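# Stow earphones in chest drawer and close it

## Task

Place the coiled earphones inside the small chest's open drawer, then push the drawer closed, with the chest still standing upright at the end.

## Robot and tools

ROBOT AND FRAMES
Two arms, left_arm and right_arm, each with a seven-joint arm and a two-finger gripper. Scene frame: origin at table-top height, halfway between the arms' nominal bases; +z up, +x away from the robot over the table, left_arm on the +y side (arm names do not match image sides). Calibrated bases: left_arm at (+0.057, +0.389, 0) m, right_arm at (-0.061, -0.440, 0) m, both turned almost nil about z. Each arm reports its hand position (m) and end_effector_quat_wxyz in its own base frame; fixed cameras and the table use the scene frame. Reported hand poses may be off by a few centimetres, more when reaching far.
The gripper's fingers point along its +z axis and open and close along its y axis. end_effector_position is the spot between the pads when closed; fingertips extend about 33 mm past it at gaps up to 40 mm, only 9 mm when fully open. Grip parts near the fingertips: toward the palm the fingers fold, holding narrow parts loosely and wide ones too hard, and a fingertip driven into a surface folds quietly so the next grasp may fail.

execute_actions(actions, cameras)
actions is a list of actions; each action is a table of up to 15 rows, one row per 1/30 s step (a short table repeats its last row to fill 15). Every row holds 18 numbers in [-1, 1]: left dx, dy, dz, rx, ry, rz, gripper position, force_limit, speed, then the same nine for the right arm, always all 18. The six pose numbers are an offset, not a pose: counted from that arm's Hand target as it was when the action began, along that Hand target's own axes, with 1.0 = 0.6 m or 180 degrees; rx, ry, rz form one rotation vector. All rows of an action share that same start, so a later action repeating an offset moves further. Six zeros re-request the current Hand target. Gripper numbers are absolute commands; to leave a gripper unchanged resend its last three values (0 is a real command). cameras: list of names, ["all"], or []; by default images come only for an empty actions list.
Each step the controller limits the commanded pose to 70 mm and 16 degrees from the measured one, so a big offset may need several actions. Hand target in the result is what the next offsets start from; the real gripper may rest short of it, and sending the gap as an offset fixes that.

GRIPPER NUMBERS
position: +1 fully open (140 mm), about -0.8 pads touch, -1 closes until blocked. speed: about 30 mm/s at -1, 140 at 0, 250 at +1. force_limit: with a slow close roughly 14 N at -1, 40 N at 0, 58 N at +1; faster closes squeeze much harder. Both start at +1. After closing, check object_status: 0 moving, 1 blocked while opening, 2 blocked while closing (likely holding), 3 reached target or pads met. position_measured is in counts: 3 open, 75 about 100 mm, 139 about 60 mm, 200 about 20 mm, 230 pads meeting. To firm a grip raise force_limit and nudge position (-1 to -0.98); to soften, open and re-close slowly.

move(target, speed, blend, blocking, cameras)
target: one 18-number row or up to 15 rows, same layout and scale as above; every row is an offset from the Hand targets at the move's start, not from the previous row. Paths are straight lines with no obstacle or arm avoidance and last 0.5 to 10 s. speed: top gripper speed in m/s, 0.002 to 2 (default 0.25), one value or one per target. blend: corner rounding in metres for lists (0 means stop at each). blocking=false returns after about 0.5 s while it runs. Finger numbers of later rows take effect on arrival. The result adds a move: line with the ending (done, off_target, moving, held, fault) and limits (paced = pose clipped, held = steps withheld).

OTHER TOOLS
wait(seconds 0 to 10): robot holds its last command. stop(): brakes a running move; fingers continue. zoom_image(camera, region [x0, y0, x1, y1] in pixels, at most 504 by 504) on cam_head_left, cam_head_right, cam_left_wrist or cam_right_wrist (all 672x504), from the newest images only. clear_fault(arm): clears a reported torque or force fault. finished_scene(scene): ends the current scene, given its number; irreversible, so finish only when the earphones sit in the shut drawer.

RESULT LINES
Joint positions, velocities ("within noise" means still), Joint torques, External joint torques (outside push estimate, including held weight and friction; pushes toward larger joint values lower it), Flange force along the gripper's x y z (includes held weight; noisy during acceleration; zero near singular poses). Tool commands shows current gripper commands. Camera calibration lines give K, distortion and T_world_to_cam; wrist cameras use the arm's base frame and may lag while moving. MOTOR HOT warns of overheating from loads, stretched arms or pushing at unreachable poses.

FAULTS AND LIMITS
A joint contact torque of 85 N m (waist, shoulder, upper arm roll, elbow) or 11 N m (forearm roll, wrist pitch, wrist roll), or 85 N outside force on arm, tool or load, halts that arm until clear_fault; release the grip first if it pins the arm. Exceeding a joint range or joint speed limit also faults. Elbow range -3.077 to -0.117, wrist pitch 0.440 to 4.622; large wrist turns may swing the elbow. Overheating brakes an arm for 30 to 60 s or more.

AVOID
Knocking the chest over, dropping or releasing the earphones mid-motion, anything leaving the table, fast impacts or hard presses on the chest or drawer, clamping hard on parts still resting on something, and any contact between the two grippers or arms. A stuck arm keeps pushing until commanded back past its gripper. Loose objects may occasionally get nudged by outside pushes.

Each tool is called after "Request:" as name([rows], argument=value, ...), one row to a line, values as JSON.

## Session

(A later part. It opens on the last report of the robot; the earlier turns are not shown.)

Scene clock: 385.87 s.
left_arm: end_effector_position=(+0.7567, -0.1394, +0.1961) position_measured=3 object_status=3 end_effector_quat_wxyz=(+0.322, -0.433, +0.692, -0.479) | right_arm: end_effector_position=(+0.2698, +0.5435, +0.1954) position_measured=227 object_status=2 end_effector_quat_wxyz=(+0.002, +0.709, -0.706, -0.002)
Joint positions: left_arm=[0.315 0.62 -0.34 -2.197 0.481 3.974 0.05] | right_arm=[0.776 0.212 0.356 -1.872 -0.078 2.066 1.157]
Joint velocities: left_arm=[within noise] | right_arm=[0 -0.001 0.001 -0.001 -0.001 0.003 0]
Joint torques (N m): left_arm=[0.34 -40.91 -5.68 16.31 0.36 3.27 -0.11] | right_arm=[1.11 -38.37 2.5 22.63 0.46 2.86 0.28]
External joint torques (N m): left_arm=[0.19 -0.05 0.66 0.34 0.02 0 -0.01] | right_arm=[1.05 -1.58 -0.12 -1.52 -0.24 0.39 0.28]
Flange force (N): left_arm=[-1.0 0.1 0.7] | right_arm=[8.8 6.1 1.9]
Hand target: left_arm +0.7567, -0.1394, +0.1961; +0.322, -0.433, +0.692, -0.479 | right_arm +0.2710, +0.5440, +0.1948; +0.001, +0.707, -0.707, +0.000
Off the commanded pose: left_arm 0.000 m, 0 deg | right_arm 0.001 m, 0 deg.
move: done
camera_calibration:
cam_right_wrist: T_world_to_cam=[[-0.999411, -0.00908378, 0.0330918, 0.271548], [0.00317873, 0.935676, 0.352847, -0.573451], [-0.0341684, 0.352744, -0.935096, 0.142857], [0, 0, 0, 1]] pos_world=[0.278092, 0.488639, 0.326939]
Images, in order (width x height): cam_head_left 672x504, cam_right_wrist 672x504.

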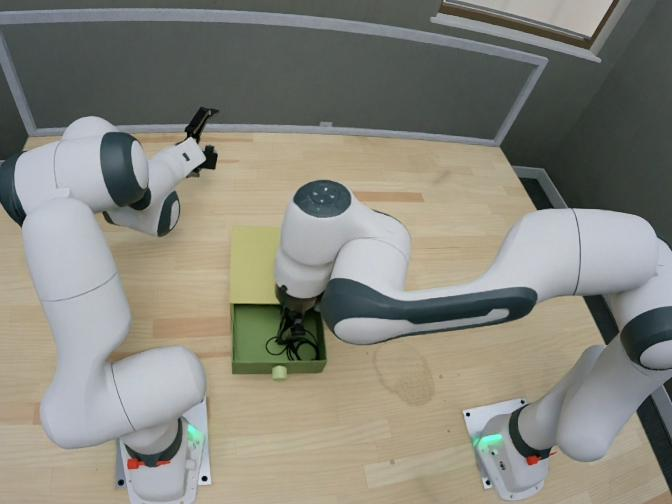

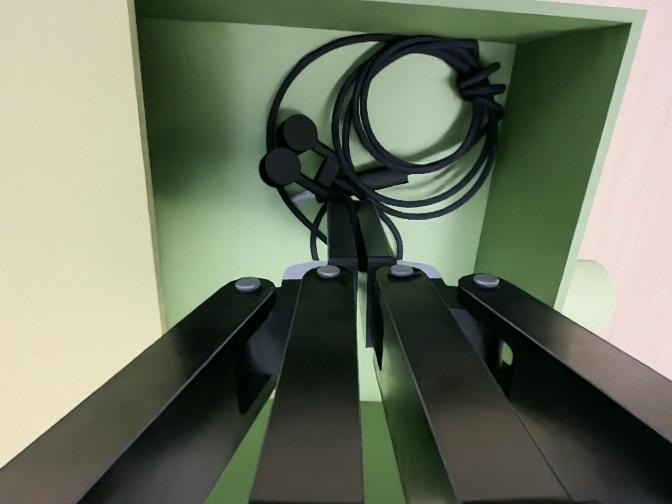

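Request:
move([
  [0,0,0,0,0,0,1,1,1,0,0,0.022,0,0,0,-1,-0.6,-0.8],
  [0,0,0,0,0,0,1,1,1,0,0,0.022,0,0,0,-0.52,-0.6,-0.8],
  [0,0,0,0,0,0,1,1,1,0,0,-0.225,0,0,0,-0.52,-0.6,-0.8],
], speed=0.08, cameras=["cam_right_wrist","cam_head_left"])

Scene clock: 396.20 s.
left_arm: end_effector_position=(+0.7567, -0.1394, +0.1961) position_measured=3 object_status=3 end_effector_quat_wxyz=(+0.322, -0.433, +0.692, -0.479) | right_arm: end_effector_position=(+0.2738, +0.5442, +0.3301) position_measured=195 object_status=3 end_effector_quat_wxyz=(-0.002, +0.704, -0.710, +0.001)
Joint positions: left_arm=[0.315 0.62 -0.34 -2.197 0.481 3.974 0.05] | right_arm=[0.777 0.155 0.36 -1.599 -0.058 1.747 1.151]
Joint velocities: left_arm=[within noise] | right_arm=[0 0.001 0 0 -0.002 -0.003 -0.001]
Joint torques (N m): left_arm=[0.31 -40.91 -5.74 16.26 0.36 3.29 -0.13] | right_arm=[1.04 -36.92 2.4 23.82 1.05 2.53 -0.25]
External joint torques (N m): left_arm=[0.18 -0.02 0.62 0.28 0.02 0.01 -0.04] | right_arm=[0.84 -1.33 0.36 -0.87 0.27 0.05 -0.25]
Flange force (N): left_arm=[-1.0 0.2 0.6] | right_arm=[7.5 4.4 2.5]
Hand target: left_arm +0.7567, -0.1394, +0.1961; +0.322, -0.433, +0.692, -0.479 | right_arm +0.2712, +0.5441, +0.3298; +0.001, +0.707, -0.707, +0.000
Off the commanded pose: left_arm 0.000 m, 0 deg | right_arm 0.003 m, 1 deg.
move: done
camera_calibration:
cam_right_wrist: T_world_to_cam=[[-0.999726, 0.0028063, 0.0232419, 0.267891], [0.0108931, 0.93453, 0.355718, -0.623978], [-0.020722, 0.355874, -0.934304, 0.263067], [0, 0, 0, 1]] pos_world=[0.280066, 0.488755, 0.461518]
Images, in order (width x height): cam_head_left 672x504, cam_right_wrist 672x504.

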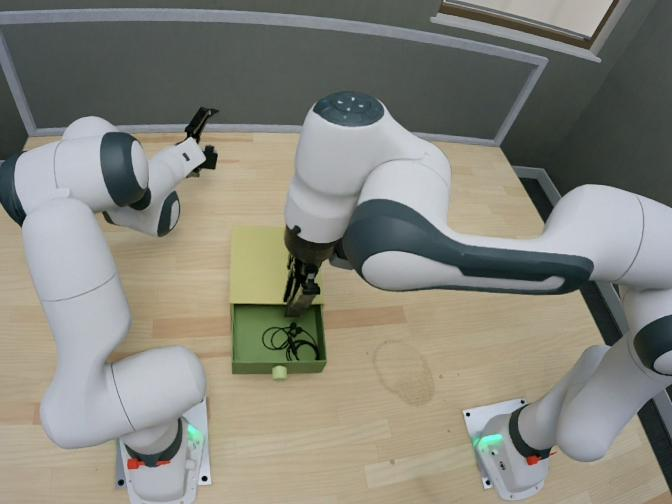

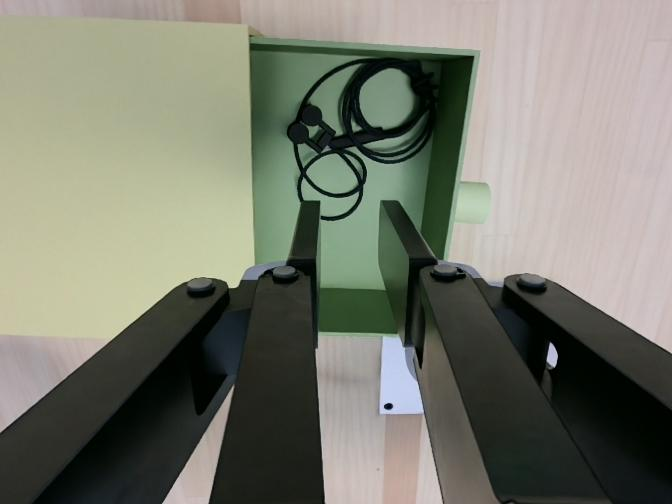

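Request:
move([
  [0,0,0,0,0,0,1,1,1,-0.027,0.285,0,0,0,0,-1,-0.6,-0.3],
  [0,0,0,0,0,0,1,1,1,-0.027,0.285,0.22,0,0,0,-1,-0.6,-0.3],
  [0,0,0,0,0,0,1,1,1,-0.027,0.2,0.22,0,0,0,-1,-0.6,-0.3],
], speed=[0.25,0.2,0.06], blend=[0.03,0.01,0], cameras=["cam_right_wrist"])

Scene clock: 406.87 s.
left_arm: end_effector_position=(+0.7567, -0.1394, +0.1961) position_measured=3 object_status=3 end_effector_quat_wxyz=(+0.322, -0.433, +0.692, -0.479) | right_arm: end_effector_position=(+0.1493, +0.5603, +0.1989) position_measured=232 object_status=3 end_effector_quat_wxyz=(+0.001, +0.704, -0.710, -0.002)
Joint positions: left_arm=[0.315 0.62 -0.34 -2.197 0.481 3.974 0.05] | right_arm=[0.88 0.126 0.445 -1.979 -0.058 2.092 1.359]
Joint velocities: left_arm=[within noise] | right_arm=[0 -0.001 -0.001 0 0.001 0 -0.005]
Joint torques (N m): left_arm=[0.32 -40.86 -5.72 16.33 0.34 3.27 -0.09] | right_arm=[0.93 -33.3 1.97 23.42 0.46 2.62 -0.24]
External joint torques (N m): left_arm=[0.35 0.14 0.78 0.32 -0.02 -0.02 0] | right_arm=[0.76 -0.61 -0.04 -0.69 -0.25 0.15 -0.24]
Flange force (N): left_arm=[-1.3 0.5 1.0] | right_arm=[4.0 1.4 0.8]
Hand target: left_arm +0.7567, -0.1394, +0.1961; +0.322, -0.433, +0.692, -0.479 | right_arm +0.1510, +0.5602, +0.1979; +0.001, +0.707, -0.707, +0.000
Off the commanded pose: left_arm 0.000 m, 0 deg | right_arm 0.002 m, 1 deg.
move: done
camera_calibration:
cam_right_wrist: T_world_to_cam=[[-0.999506, 0.0040436, 0.031158, 0.144145], [0.0148387, 0.93487, 0.354681, -0.591647], [-0.0276945, 0.354968, -0.934468, 0.133741], [0, 0, 0, 1]] pos_world=[0.156557, 0.505056, 0.330331]
Images, in order (width x height): cam_right_wrist 672x504.

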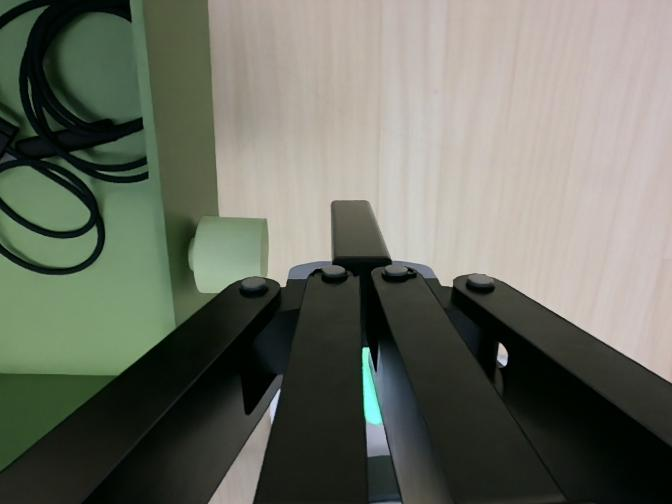

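Request:
move(target=[0,0,0,0,0,0,1,1,1,0,-0.16,0,0,0,0,-1,-0.6,-0.3], speed=0.06, cameras=["cam_right_wrist","cam_head_left"])

Scene clock: 413.83 s.
left_arm: end_effector_position=(+0.7567, -0.1394, +0.1961) position_measured=3 object_status=3 end_effector_quat_wxyz=(+0.322, -0.433, +0.692, -0.479) | right_arm: end_effector_position=(+0.2450, +0.5621, +0.1991) position_measured=232 object_status=3 end_effector_quat_wxyz=(-0.001, +0.704, -0.710, -0.003)
Joint positions: left_arm=[0.315 0.62 -0.34 -2.197 0.481 3.974 0.05] | right_arm=[0.797 0.225 0.388 -1.85 -0.09 2.061 1.227]
Joint velocities: left_arm=[within noise] | right_arm=[-0.002 0 0 0.001 0.001 0 -0.006]
Joint torques (N m): left_arm=[0.3 -40.95 -5.68 16.29 0.34 3.29 -0.13] | right_arm=[0.62 -37.74 2.75 23.64 0.32 2.43 -0.29]
External joint torques (N m): left_arm=[0.17 -0.1 0.68 0.29 0.01 0.02 -0.04] | right_arm=[0.55 -0.91 -0.26 -0.55 -0.39 -0.06 -0.29]
Flange force (N): left_arm=[-0.9 0.1 0.5] | right_arm=[4.1 1.7 0.0]
Hand target: left_arm +0.7567, -0.1394, +0.1961; +0.322, -0.433, +0.692, -0.479 | right_arm +0.2470, +0.5602, +0.1978; +0.001, +0.707, -0.707, +0.000
Off the commanded pose: left_arm 0.000 m, 0 deg | right_arm 0.003 m, 1 deg.
move: done
camera_calibration:
cam_right_wrist: T_world_to_cam=[[-0.999536, 0.00326874, 0.0302966, 0.240483], [0.0139333, 0.933236, 0.358994, -0.594519], [-0.0271005, 0.359249, -0.932848, 0.133006], [0, 0, 0, 1]] pos_world=[0.252259, 0.506258, 0.330217]
Images, in order (width x height): cam_head_left 672x504, cam_right_wrist 672x504.

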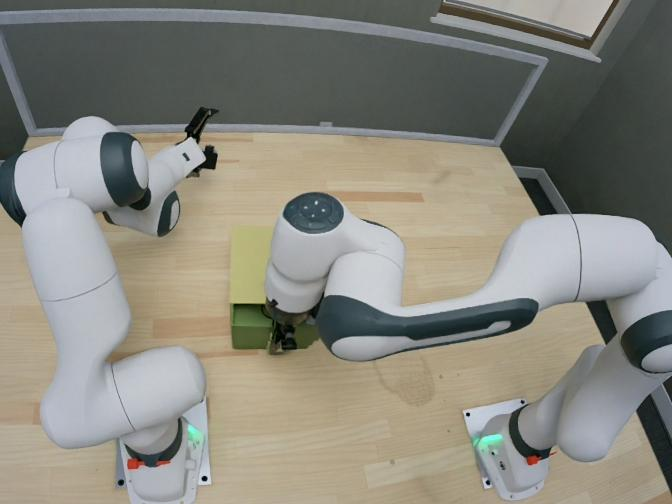

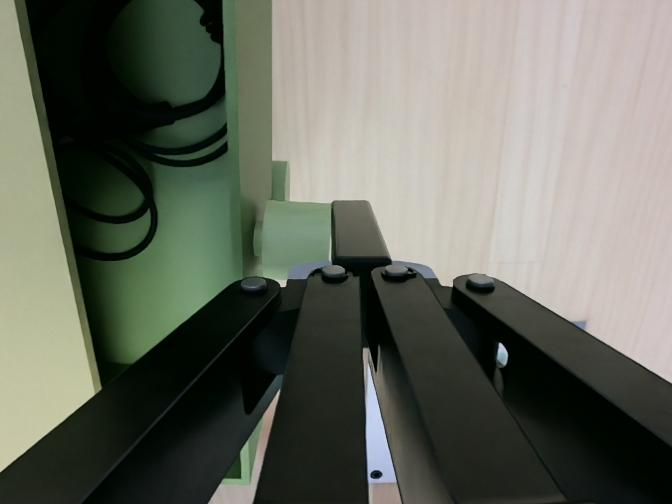

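Request:
move(target=[0,0,0,0,0,0,1,1,1,0,-0.077,0,0,0,0,-1,-0.6,-0.3], speed=0.04, cameras=["cam_right_wrist","cam_head_left"])

Scene clock: 420.00 s.
left_arm: end_effector_position=(+0.7567, -0.1394, +0.1961) position_measured=3 object_status=3 end_effector_quat_wxyz=(+0.322, -0.433, +0.692, -0.479) | right_arm: end_effector_position=(+0.2908, +0.5625, +0.1990) position_measured=232 object_status=3 end_effector_quat_wxyz=(-0.001, +0.704, -0.710, -0.003)
Joint positions: left_arm=[0.315 0.62 -0.34 -2.197 0.481 3.974 0.05] | right_arm=[0.763 0.287 0.364 -1.764 -0.107 2.035 1.169]
Joint velocities: left_arm=[within noise] | right_arm=[0.002 0.001 0 0 -0.001 0 -0.007]
Joint torques (N m): left_arm=[0.29 -40.89 -5.75 16.35 0.35 3.27 -0.12] | right_arm=[0.52 -40.38 3.37 23.72 0.33 2.44 -0.24]
External joint torques (N m): left_arm=[0.24 0.06 0.7 0.33 0 0 -0.03] | right_arm=[0.32 -0.95 -0.34 -0.6 -0.39 -0.06 -0.24]
Flange force (N): left_arm=[-1.2 0.3 0.9] | right_arm=[4.6 2.1 0.1]
Hand target: left_arm +0.7567, -0.1394, +0.1961; +0.322, -0.433, +0.692, -0.479 | right_arm +0.2932, +0.5602, +0.1977; +0.001, +0.707, -0.707, +0.000
Off the commanded pose: left_arm 0.000 m, 0 deg | right_arm 0.004 m, 1 deg.
move: off_target (right_arm)
camera_calibration:
cam_right_wrist: T_world_to_cam=[[-0.999538, 0.00240809, 0.0302957, 0.2867], [0.0131358, 0.933163, 0.359214, -0.595328], [-0.0274058, 0.359446, -0.932764, 0.134067], [0, 0, 0, 1]] pos_world=[0.298062, 0.506657, 0.330217]
Images, in order (width x height): cam_head_left 672x504, cam_right_wrist 672x504.

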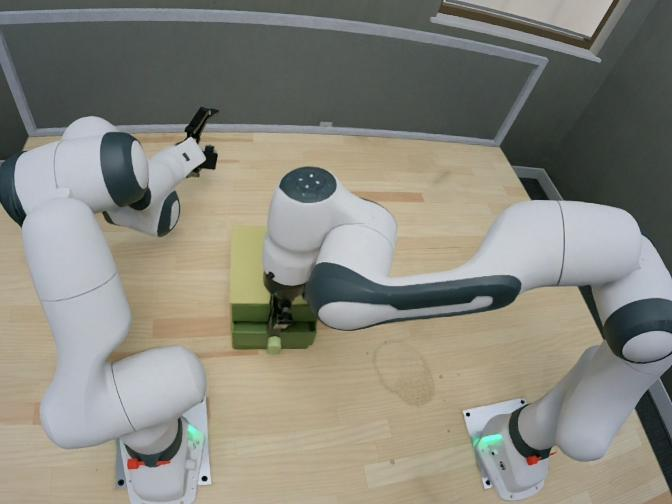

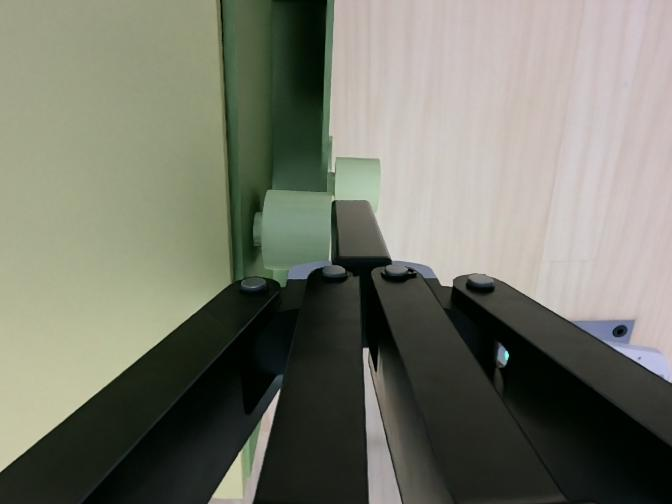

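Request:
move(target=[0,0,0,0,0,0,1,1,1,0,-0.03,0,0,0,0,-1,-0.6,-0.3], speed=0.03, cameras=["cam_right_wrist","cam_head_left"])

Scene clock: 427.60 s.
left_arm: end_effector_position=(+0.7567, -0.1394, +0.1961) position_measured=3 object_status=3 end_effector_quat_wxyz=(+0.322, -0.433, +0.692, -0.479) | right_arm: end_effector_position=(+0.2967, +0.5655, +0.1990) position_measured=232 object_status=3 end_effector_quat_wxyz=(+0.003, +0.709, -0.705, -0.005)
Joint positions: left_arm=[0.315 0.62 -0.34 -2.197 0.481 3.974 0.05] | right_arm=[0.761 0.312 0.362 -1.729 -0.108 2.015 1.149]
Joint velocities: left_arm=[within noise] | right_arm=[-0.001 -0.001 0 0.002 0.002 -0.001 -0.005]
Joint torques (N m): left_arm=[0.3 -40.91 -5.72 16.36 0.35 3.28 -0.14] | right_arm=[-4.18 -40.48 -1.29 24.79 -1.32 3.68 -0.42]
External joint torques (N m): left_arm=[0.21 0.06 0.68 0.34 0.01 0 -0.04] | right_arm=[-4.26 -0.32 -5.15 0.51 -2.04 1.21 -0.42]
Flange force (N): left_arm=[-1.2 0.3 1.0] | right_arm=[4.3 -6.5 2.7]
Hand target: left_arm +0.7567, -0.1394, +0.1961; +0.322, -0.433, +0.692, -0.479 | right_arm +0.3112, +0.5602, +0.1977; +0.001, +0.707, -0.707, +0.000
Off the commanded pose: left_arm 0.000 m, 0 deg | right_arm 0.015 m, 1 deg.
move: off_target (right_arm)
camera_calibration:
cam_right_wrist: T_world_to_cam=[[-0.999188, -0.0102078, 0.0389757, 0.297876], [0.0043157, 0.934691, 0.355436, -0.59565], [-0.0400584, 0.355316, -0.933888, 0.139452], [0, 0, 0, 1]] pos_world=[0.305791, 0.510239, 0.330338]
Images, in order (width x height): cam_head_left 672x504, cam_right_wrist 672x504.

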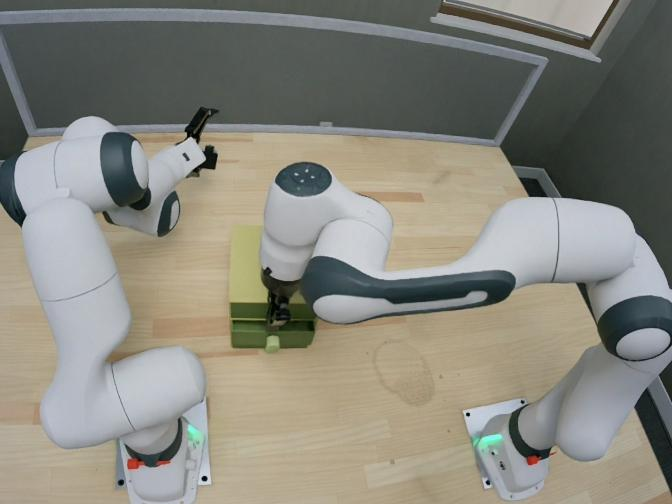

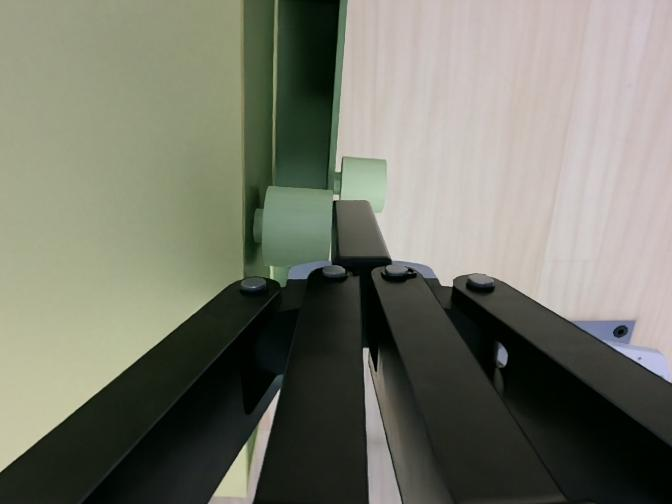

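Request:
move([
  [0,0,0,0,0,0,1,1,1,0,0.15,0,0,0,0,-1,-0.6,-0.3],
  [0,0,0,0,0,0,1,1,1,0.4,0.2,-0.2,0,0,0,-1,-0.6,-0.3],
], speed=[0.12,0.25], blend=[0.02,0], cameras=["cam_right_wrist","cam_head_left","cam_head_right"])

Request:
zoom_image(camera="cam_head_left", region=[210, 220, 350, 360])

Scene clock: 437.93 s.
left_arm: end_effector_position=(+0.7567, -0.1394, +0.1961) position_measured=3 object_status=3 end_effector_quat_wxyz=(+0.322, -0.433, +0.692, -0.479) | right_arm: end_effector_position=(+0.1915, +0.3222, +0.3180) position_measured=232 object_status=3 end_effector_quat_wxyz=(-0.001, +0.704, -0.711, -0.002)
Joint positions: left_arm=[0.315 0.62 -0.34 -2.197 0.481 3.974 0.05] | right_arm=[0.808 -0.599 0.178 -2.383 0.107 1.792 0.942]
Joint velocities: left_arm=[within noise] | right_arm=[0 0 0.001 0.001 -0.001 -0.001 -0.006]
Joint torques (N m): left_arm=[0.34 -40.91 -5.74 16.31 0.34 3.26 -0.09] | right_arm=[1.48 -12.64 -4.12 22.86 0.52 2.39 -0.26]
External joint torques (N m): left_arm=[0.16 -0.01 0.58 0.31 0.01 -0.01 0.01] | right_arm=[1.44 -1.43 -0.85 -1.91 -0.25 -0.11 -0.26]
Flange force (N): left_arm=[-0.9 0.2 0.8] | right_arm=[9.0 4.6 4.4]
Hand target: left_arm +0.7567, -0.1394, +0.1961; +0.322, -0.433, +0.692, -0.479 | right_arm +0.1913, +0.3203, +0.3180; +0.001, +0.707, -0.707, +0.000
Off the commanded pose: left_arm 0.000 m, 0 deg | right_arm 0.002 m, 1 deg.
move: done
camera_calibration:
cam_right_wrist: T_world_to_cam=[[-0.999538, 0.00480536, 0.0300025, 0.183702], [0.0152285, 0.933675, 0.357799, -0.41267], [-0.0262932, 0.35809, -0.933317, 0.329127], [0, 0, 0, 1]] pos_world=[0.198555, 0.266559, 0.44932]
Images, in order (width x height): cam_head_left 672x504, cam_head_right 672x504, cam_right_wrist 672x504.

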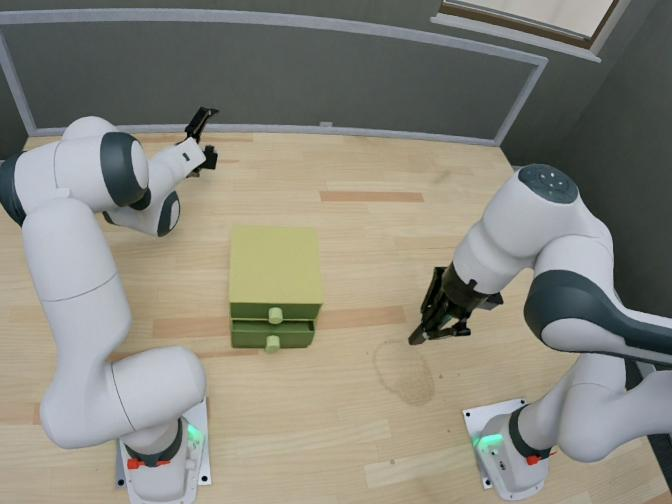

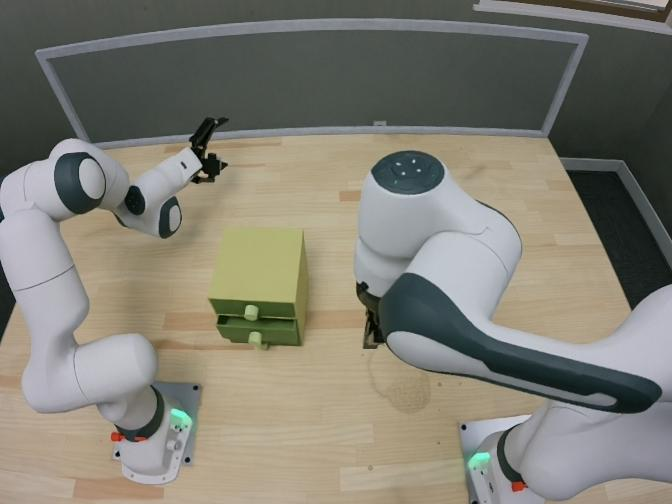

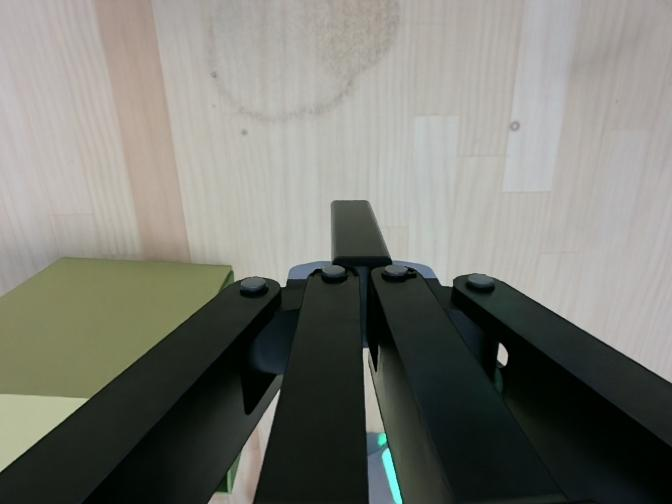

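Scaled by 3.600.

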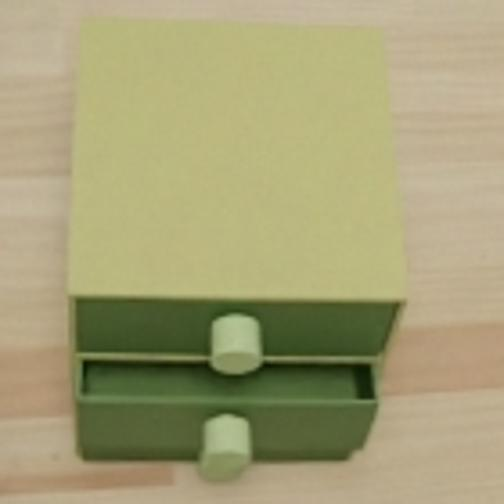

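Request:
finished_scene(scene=1)

The scene is finished: the task was done.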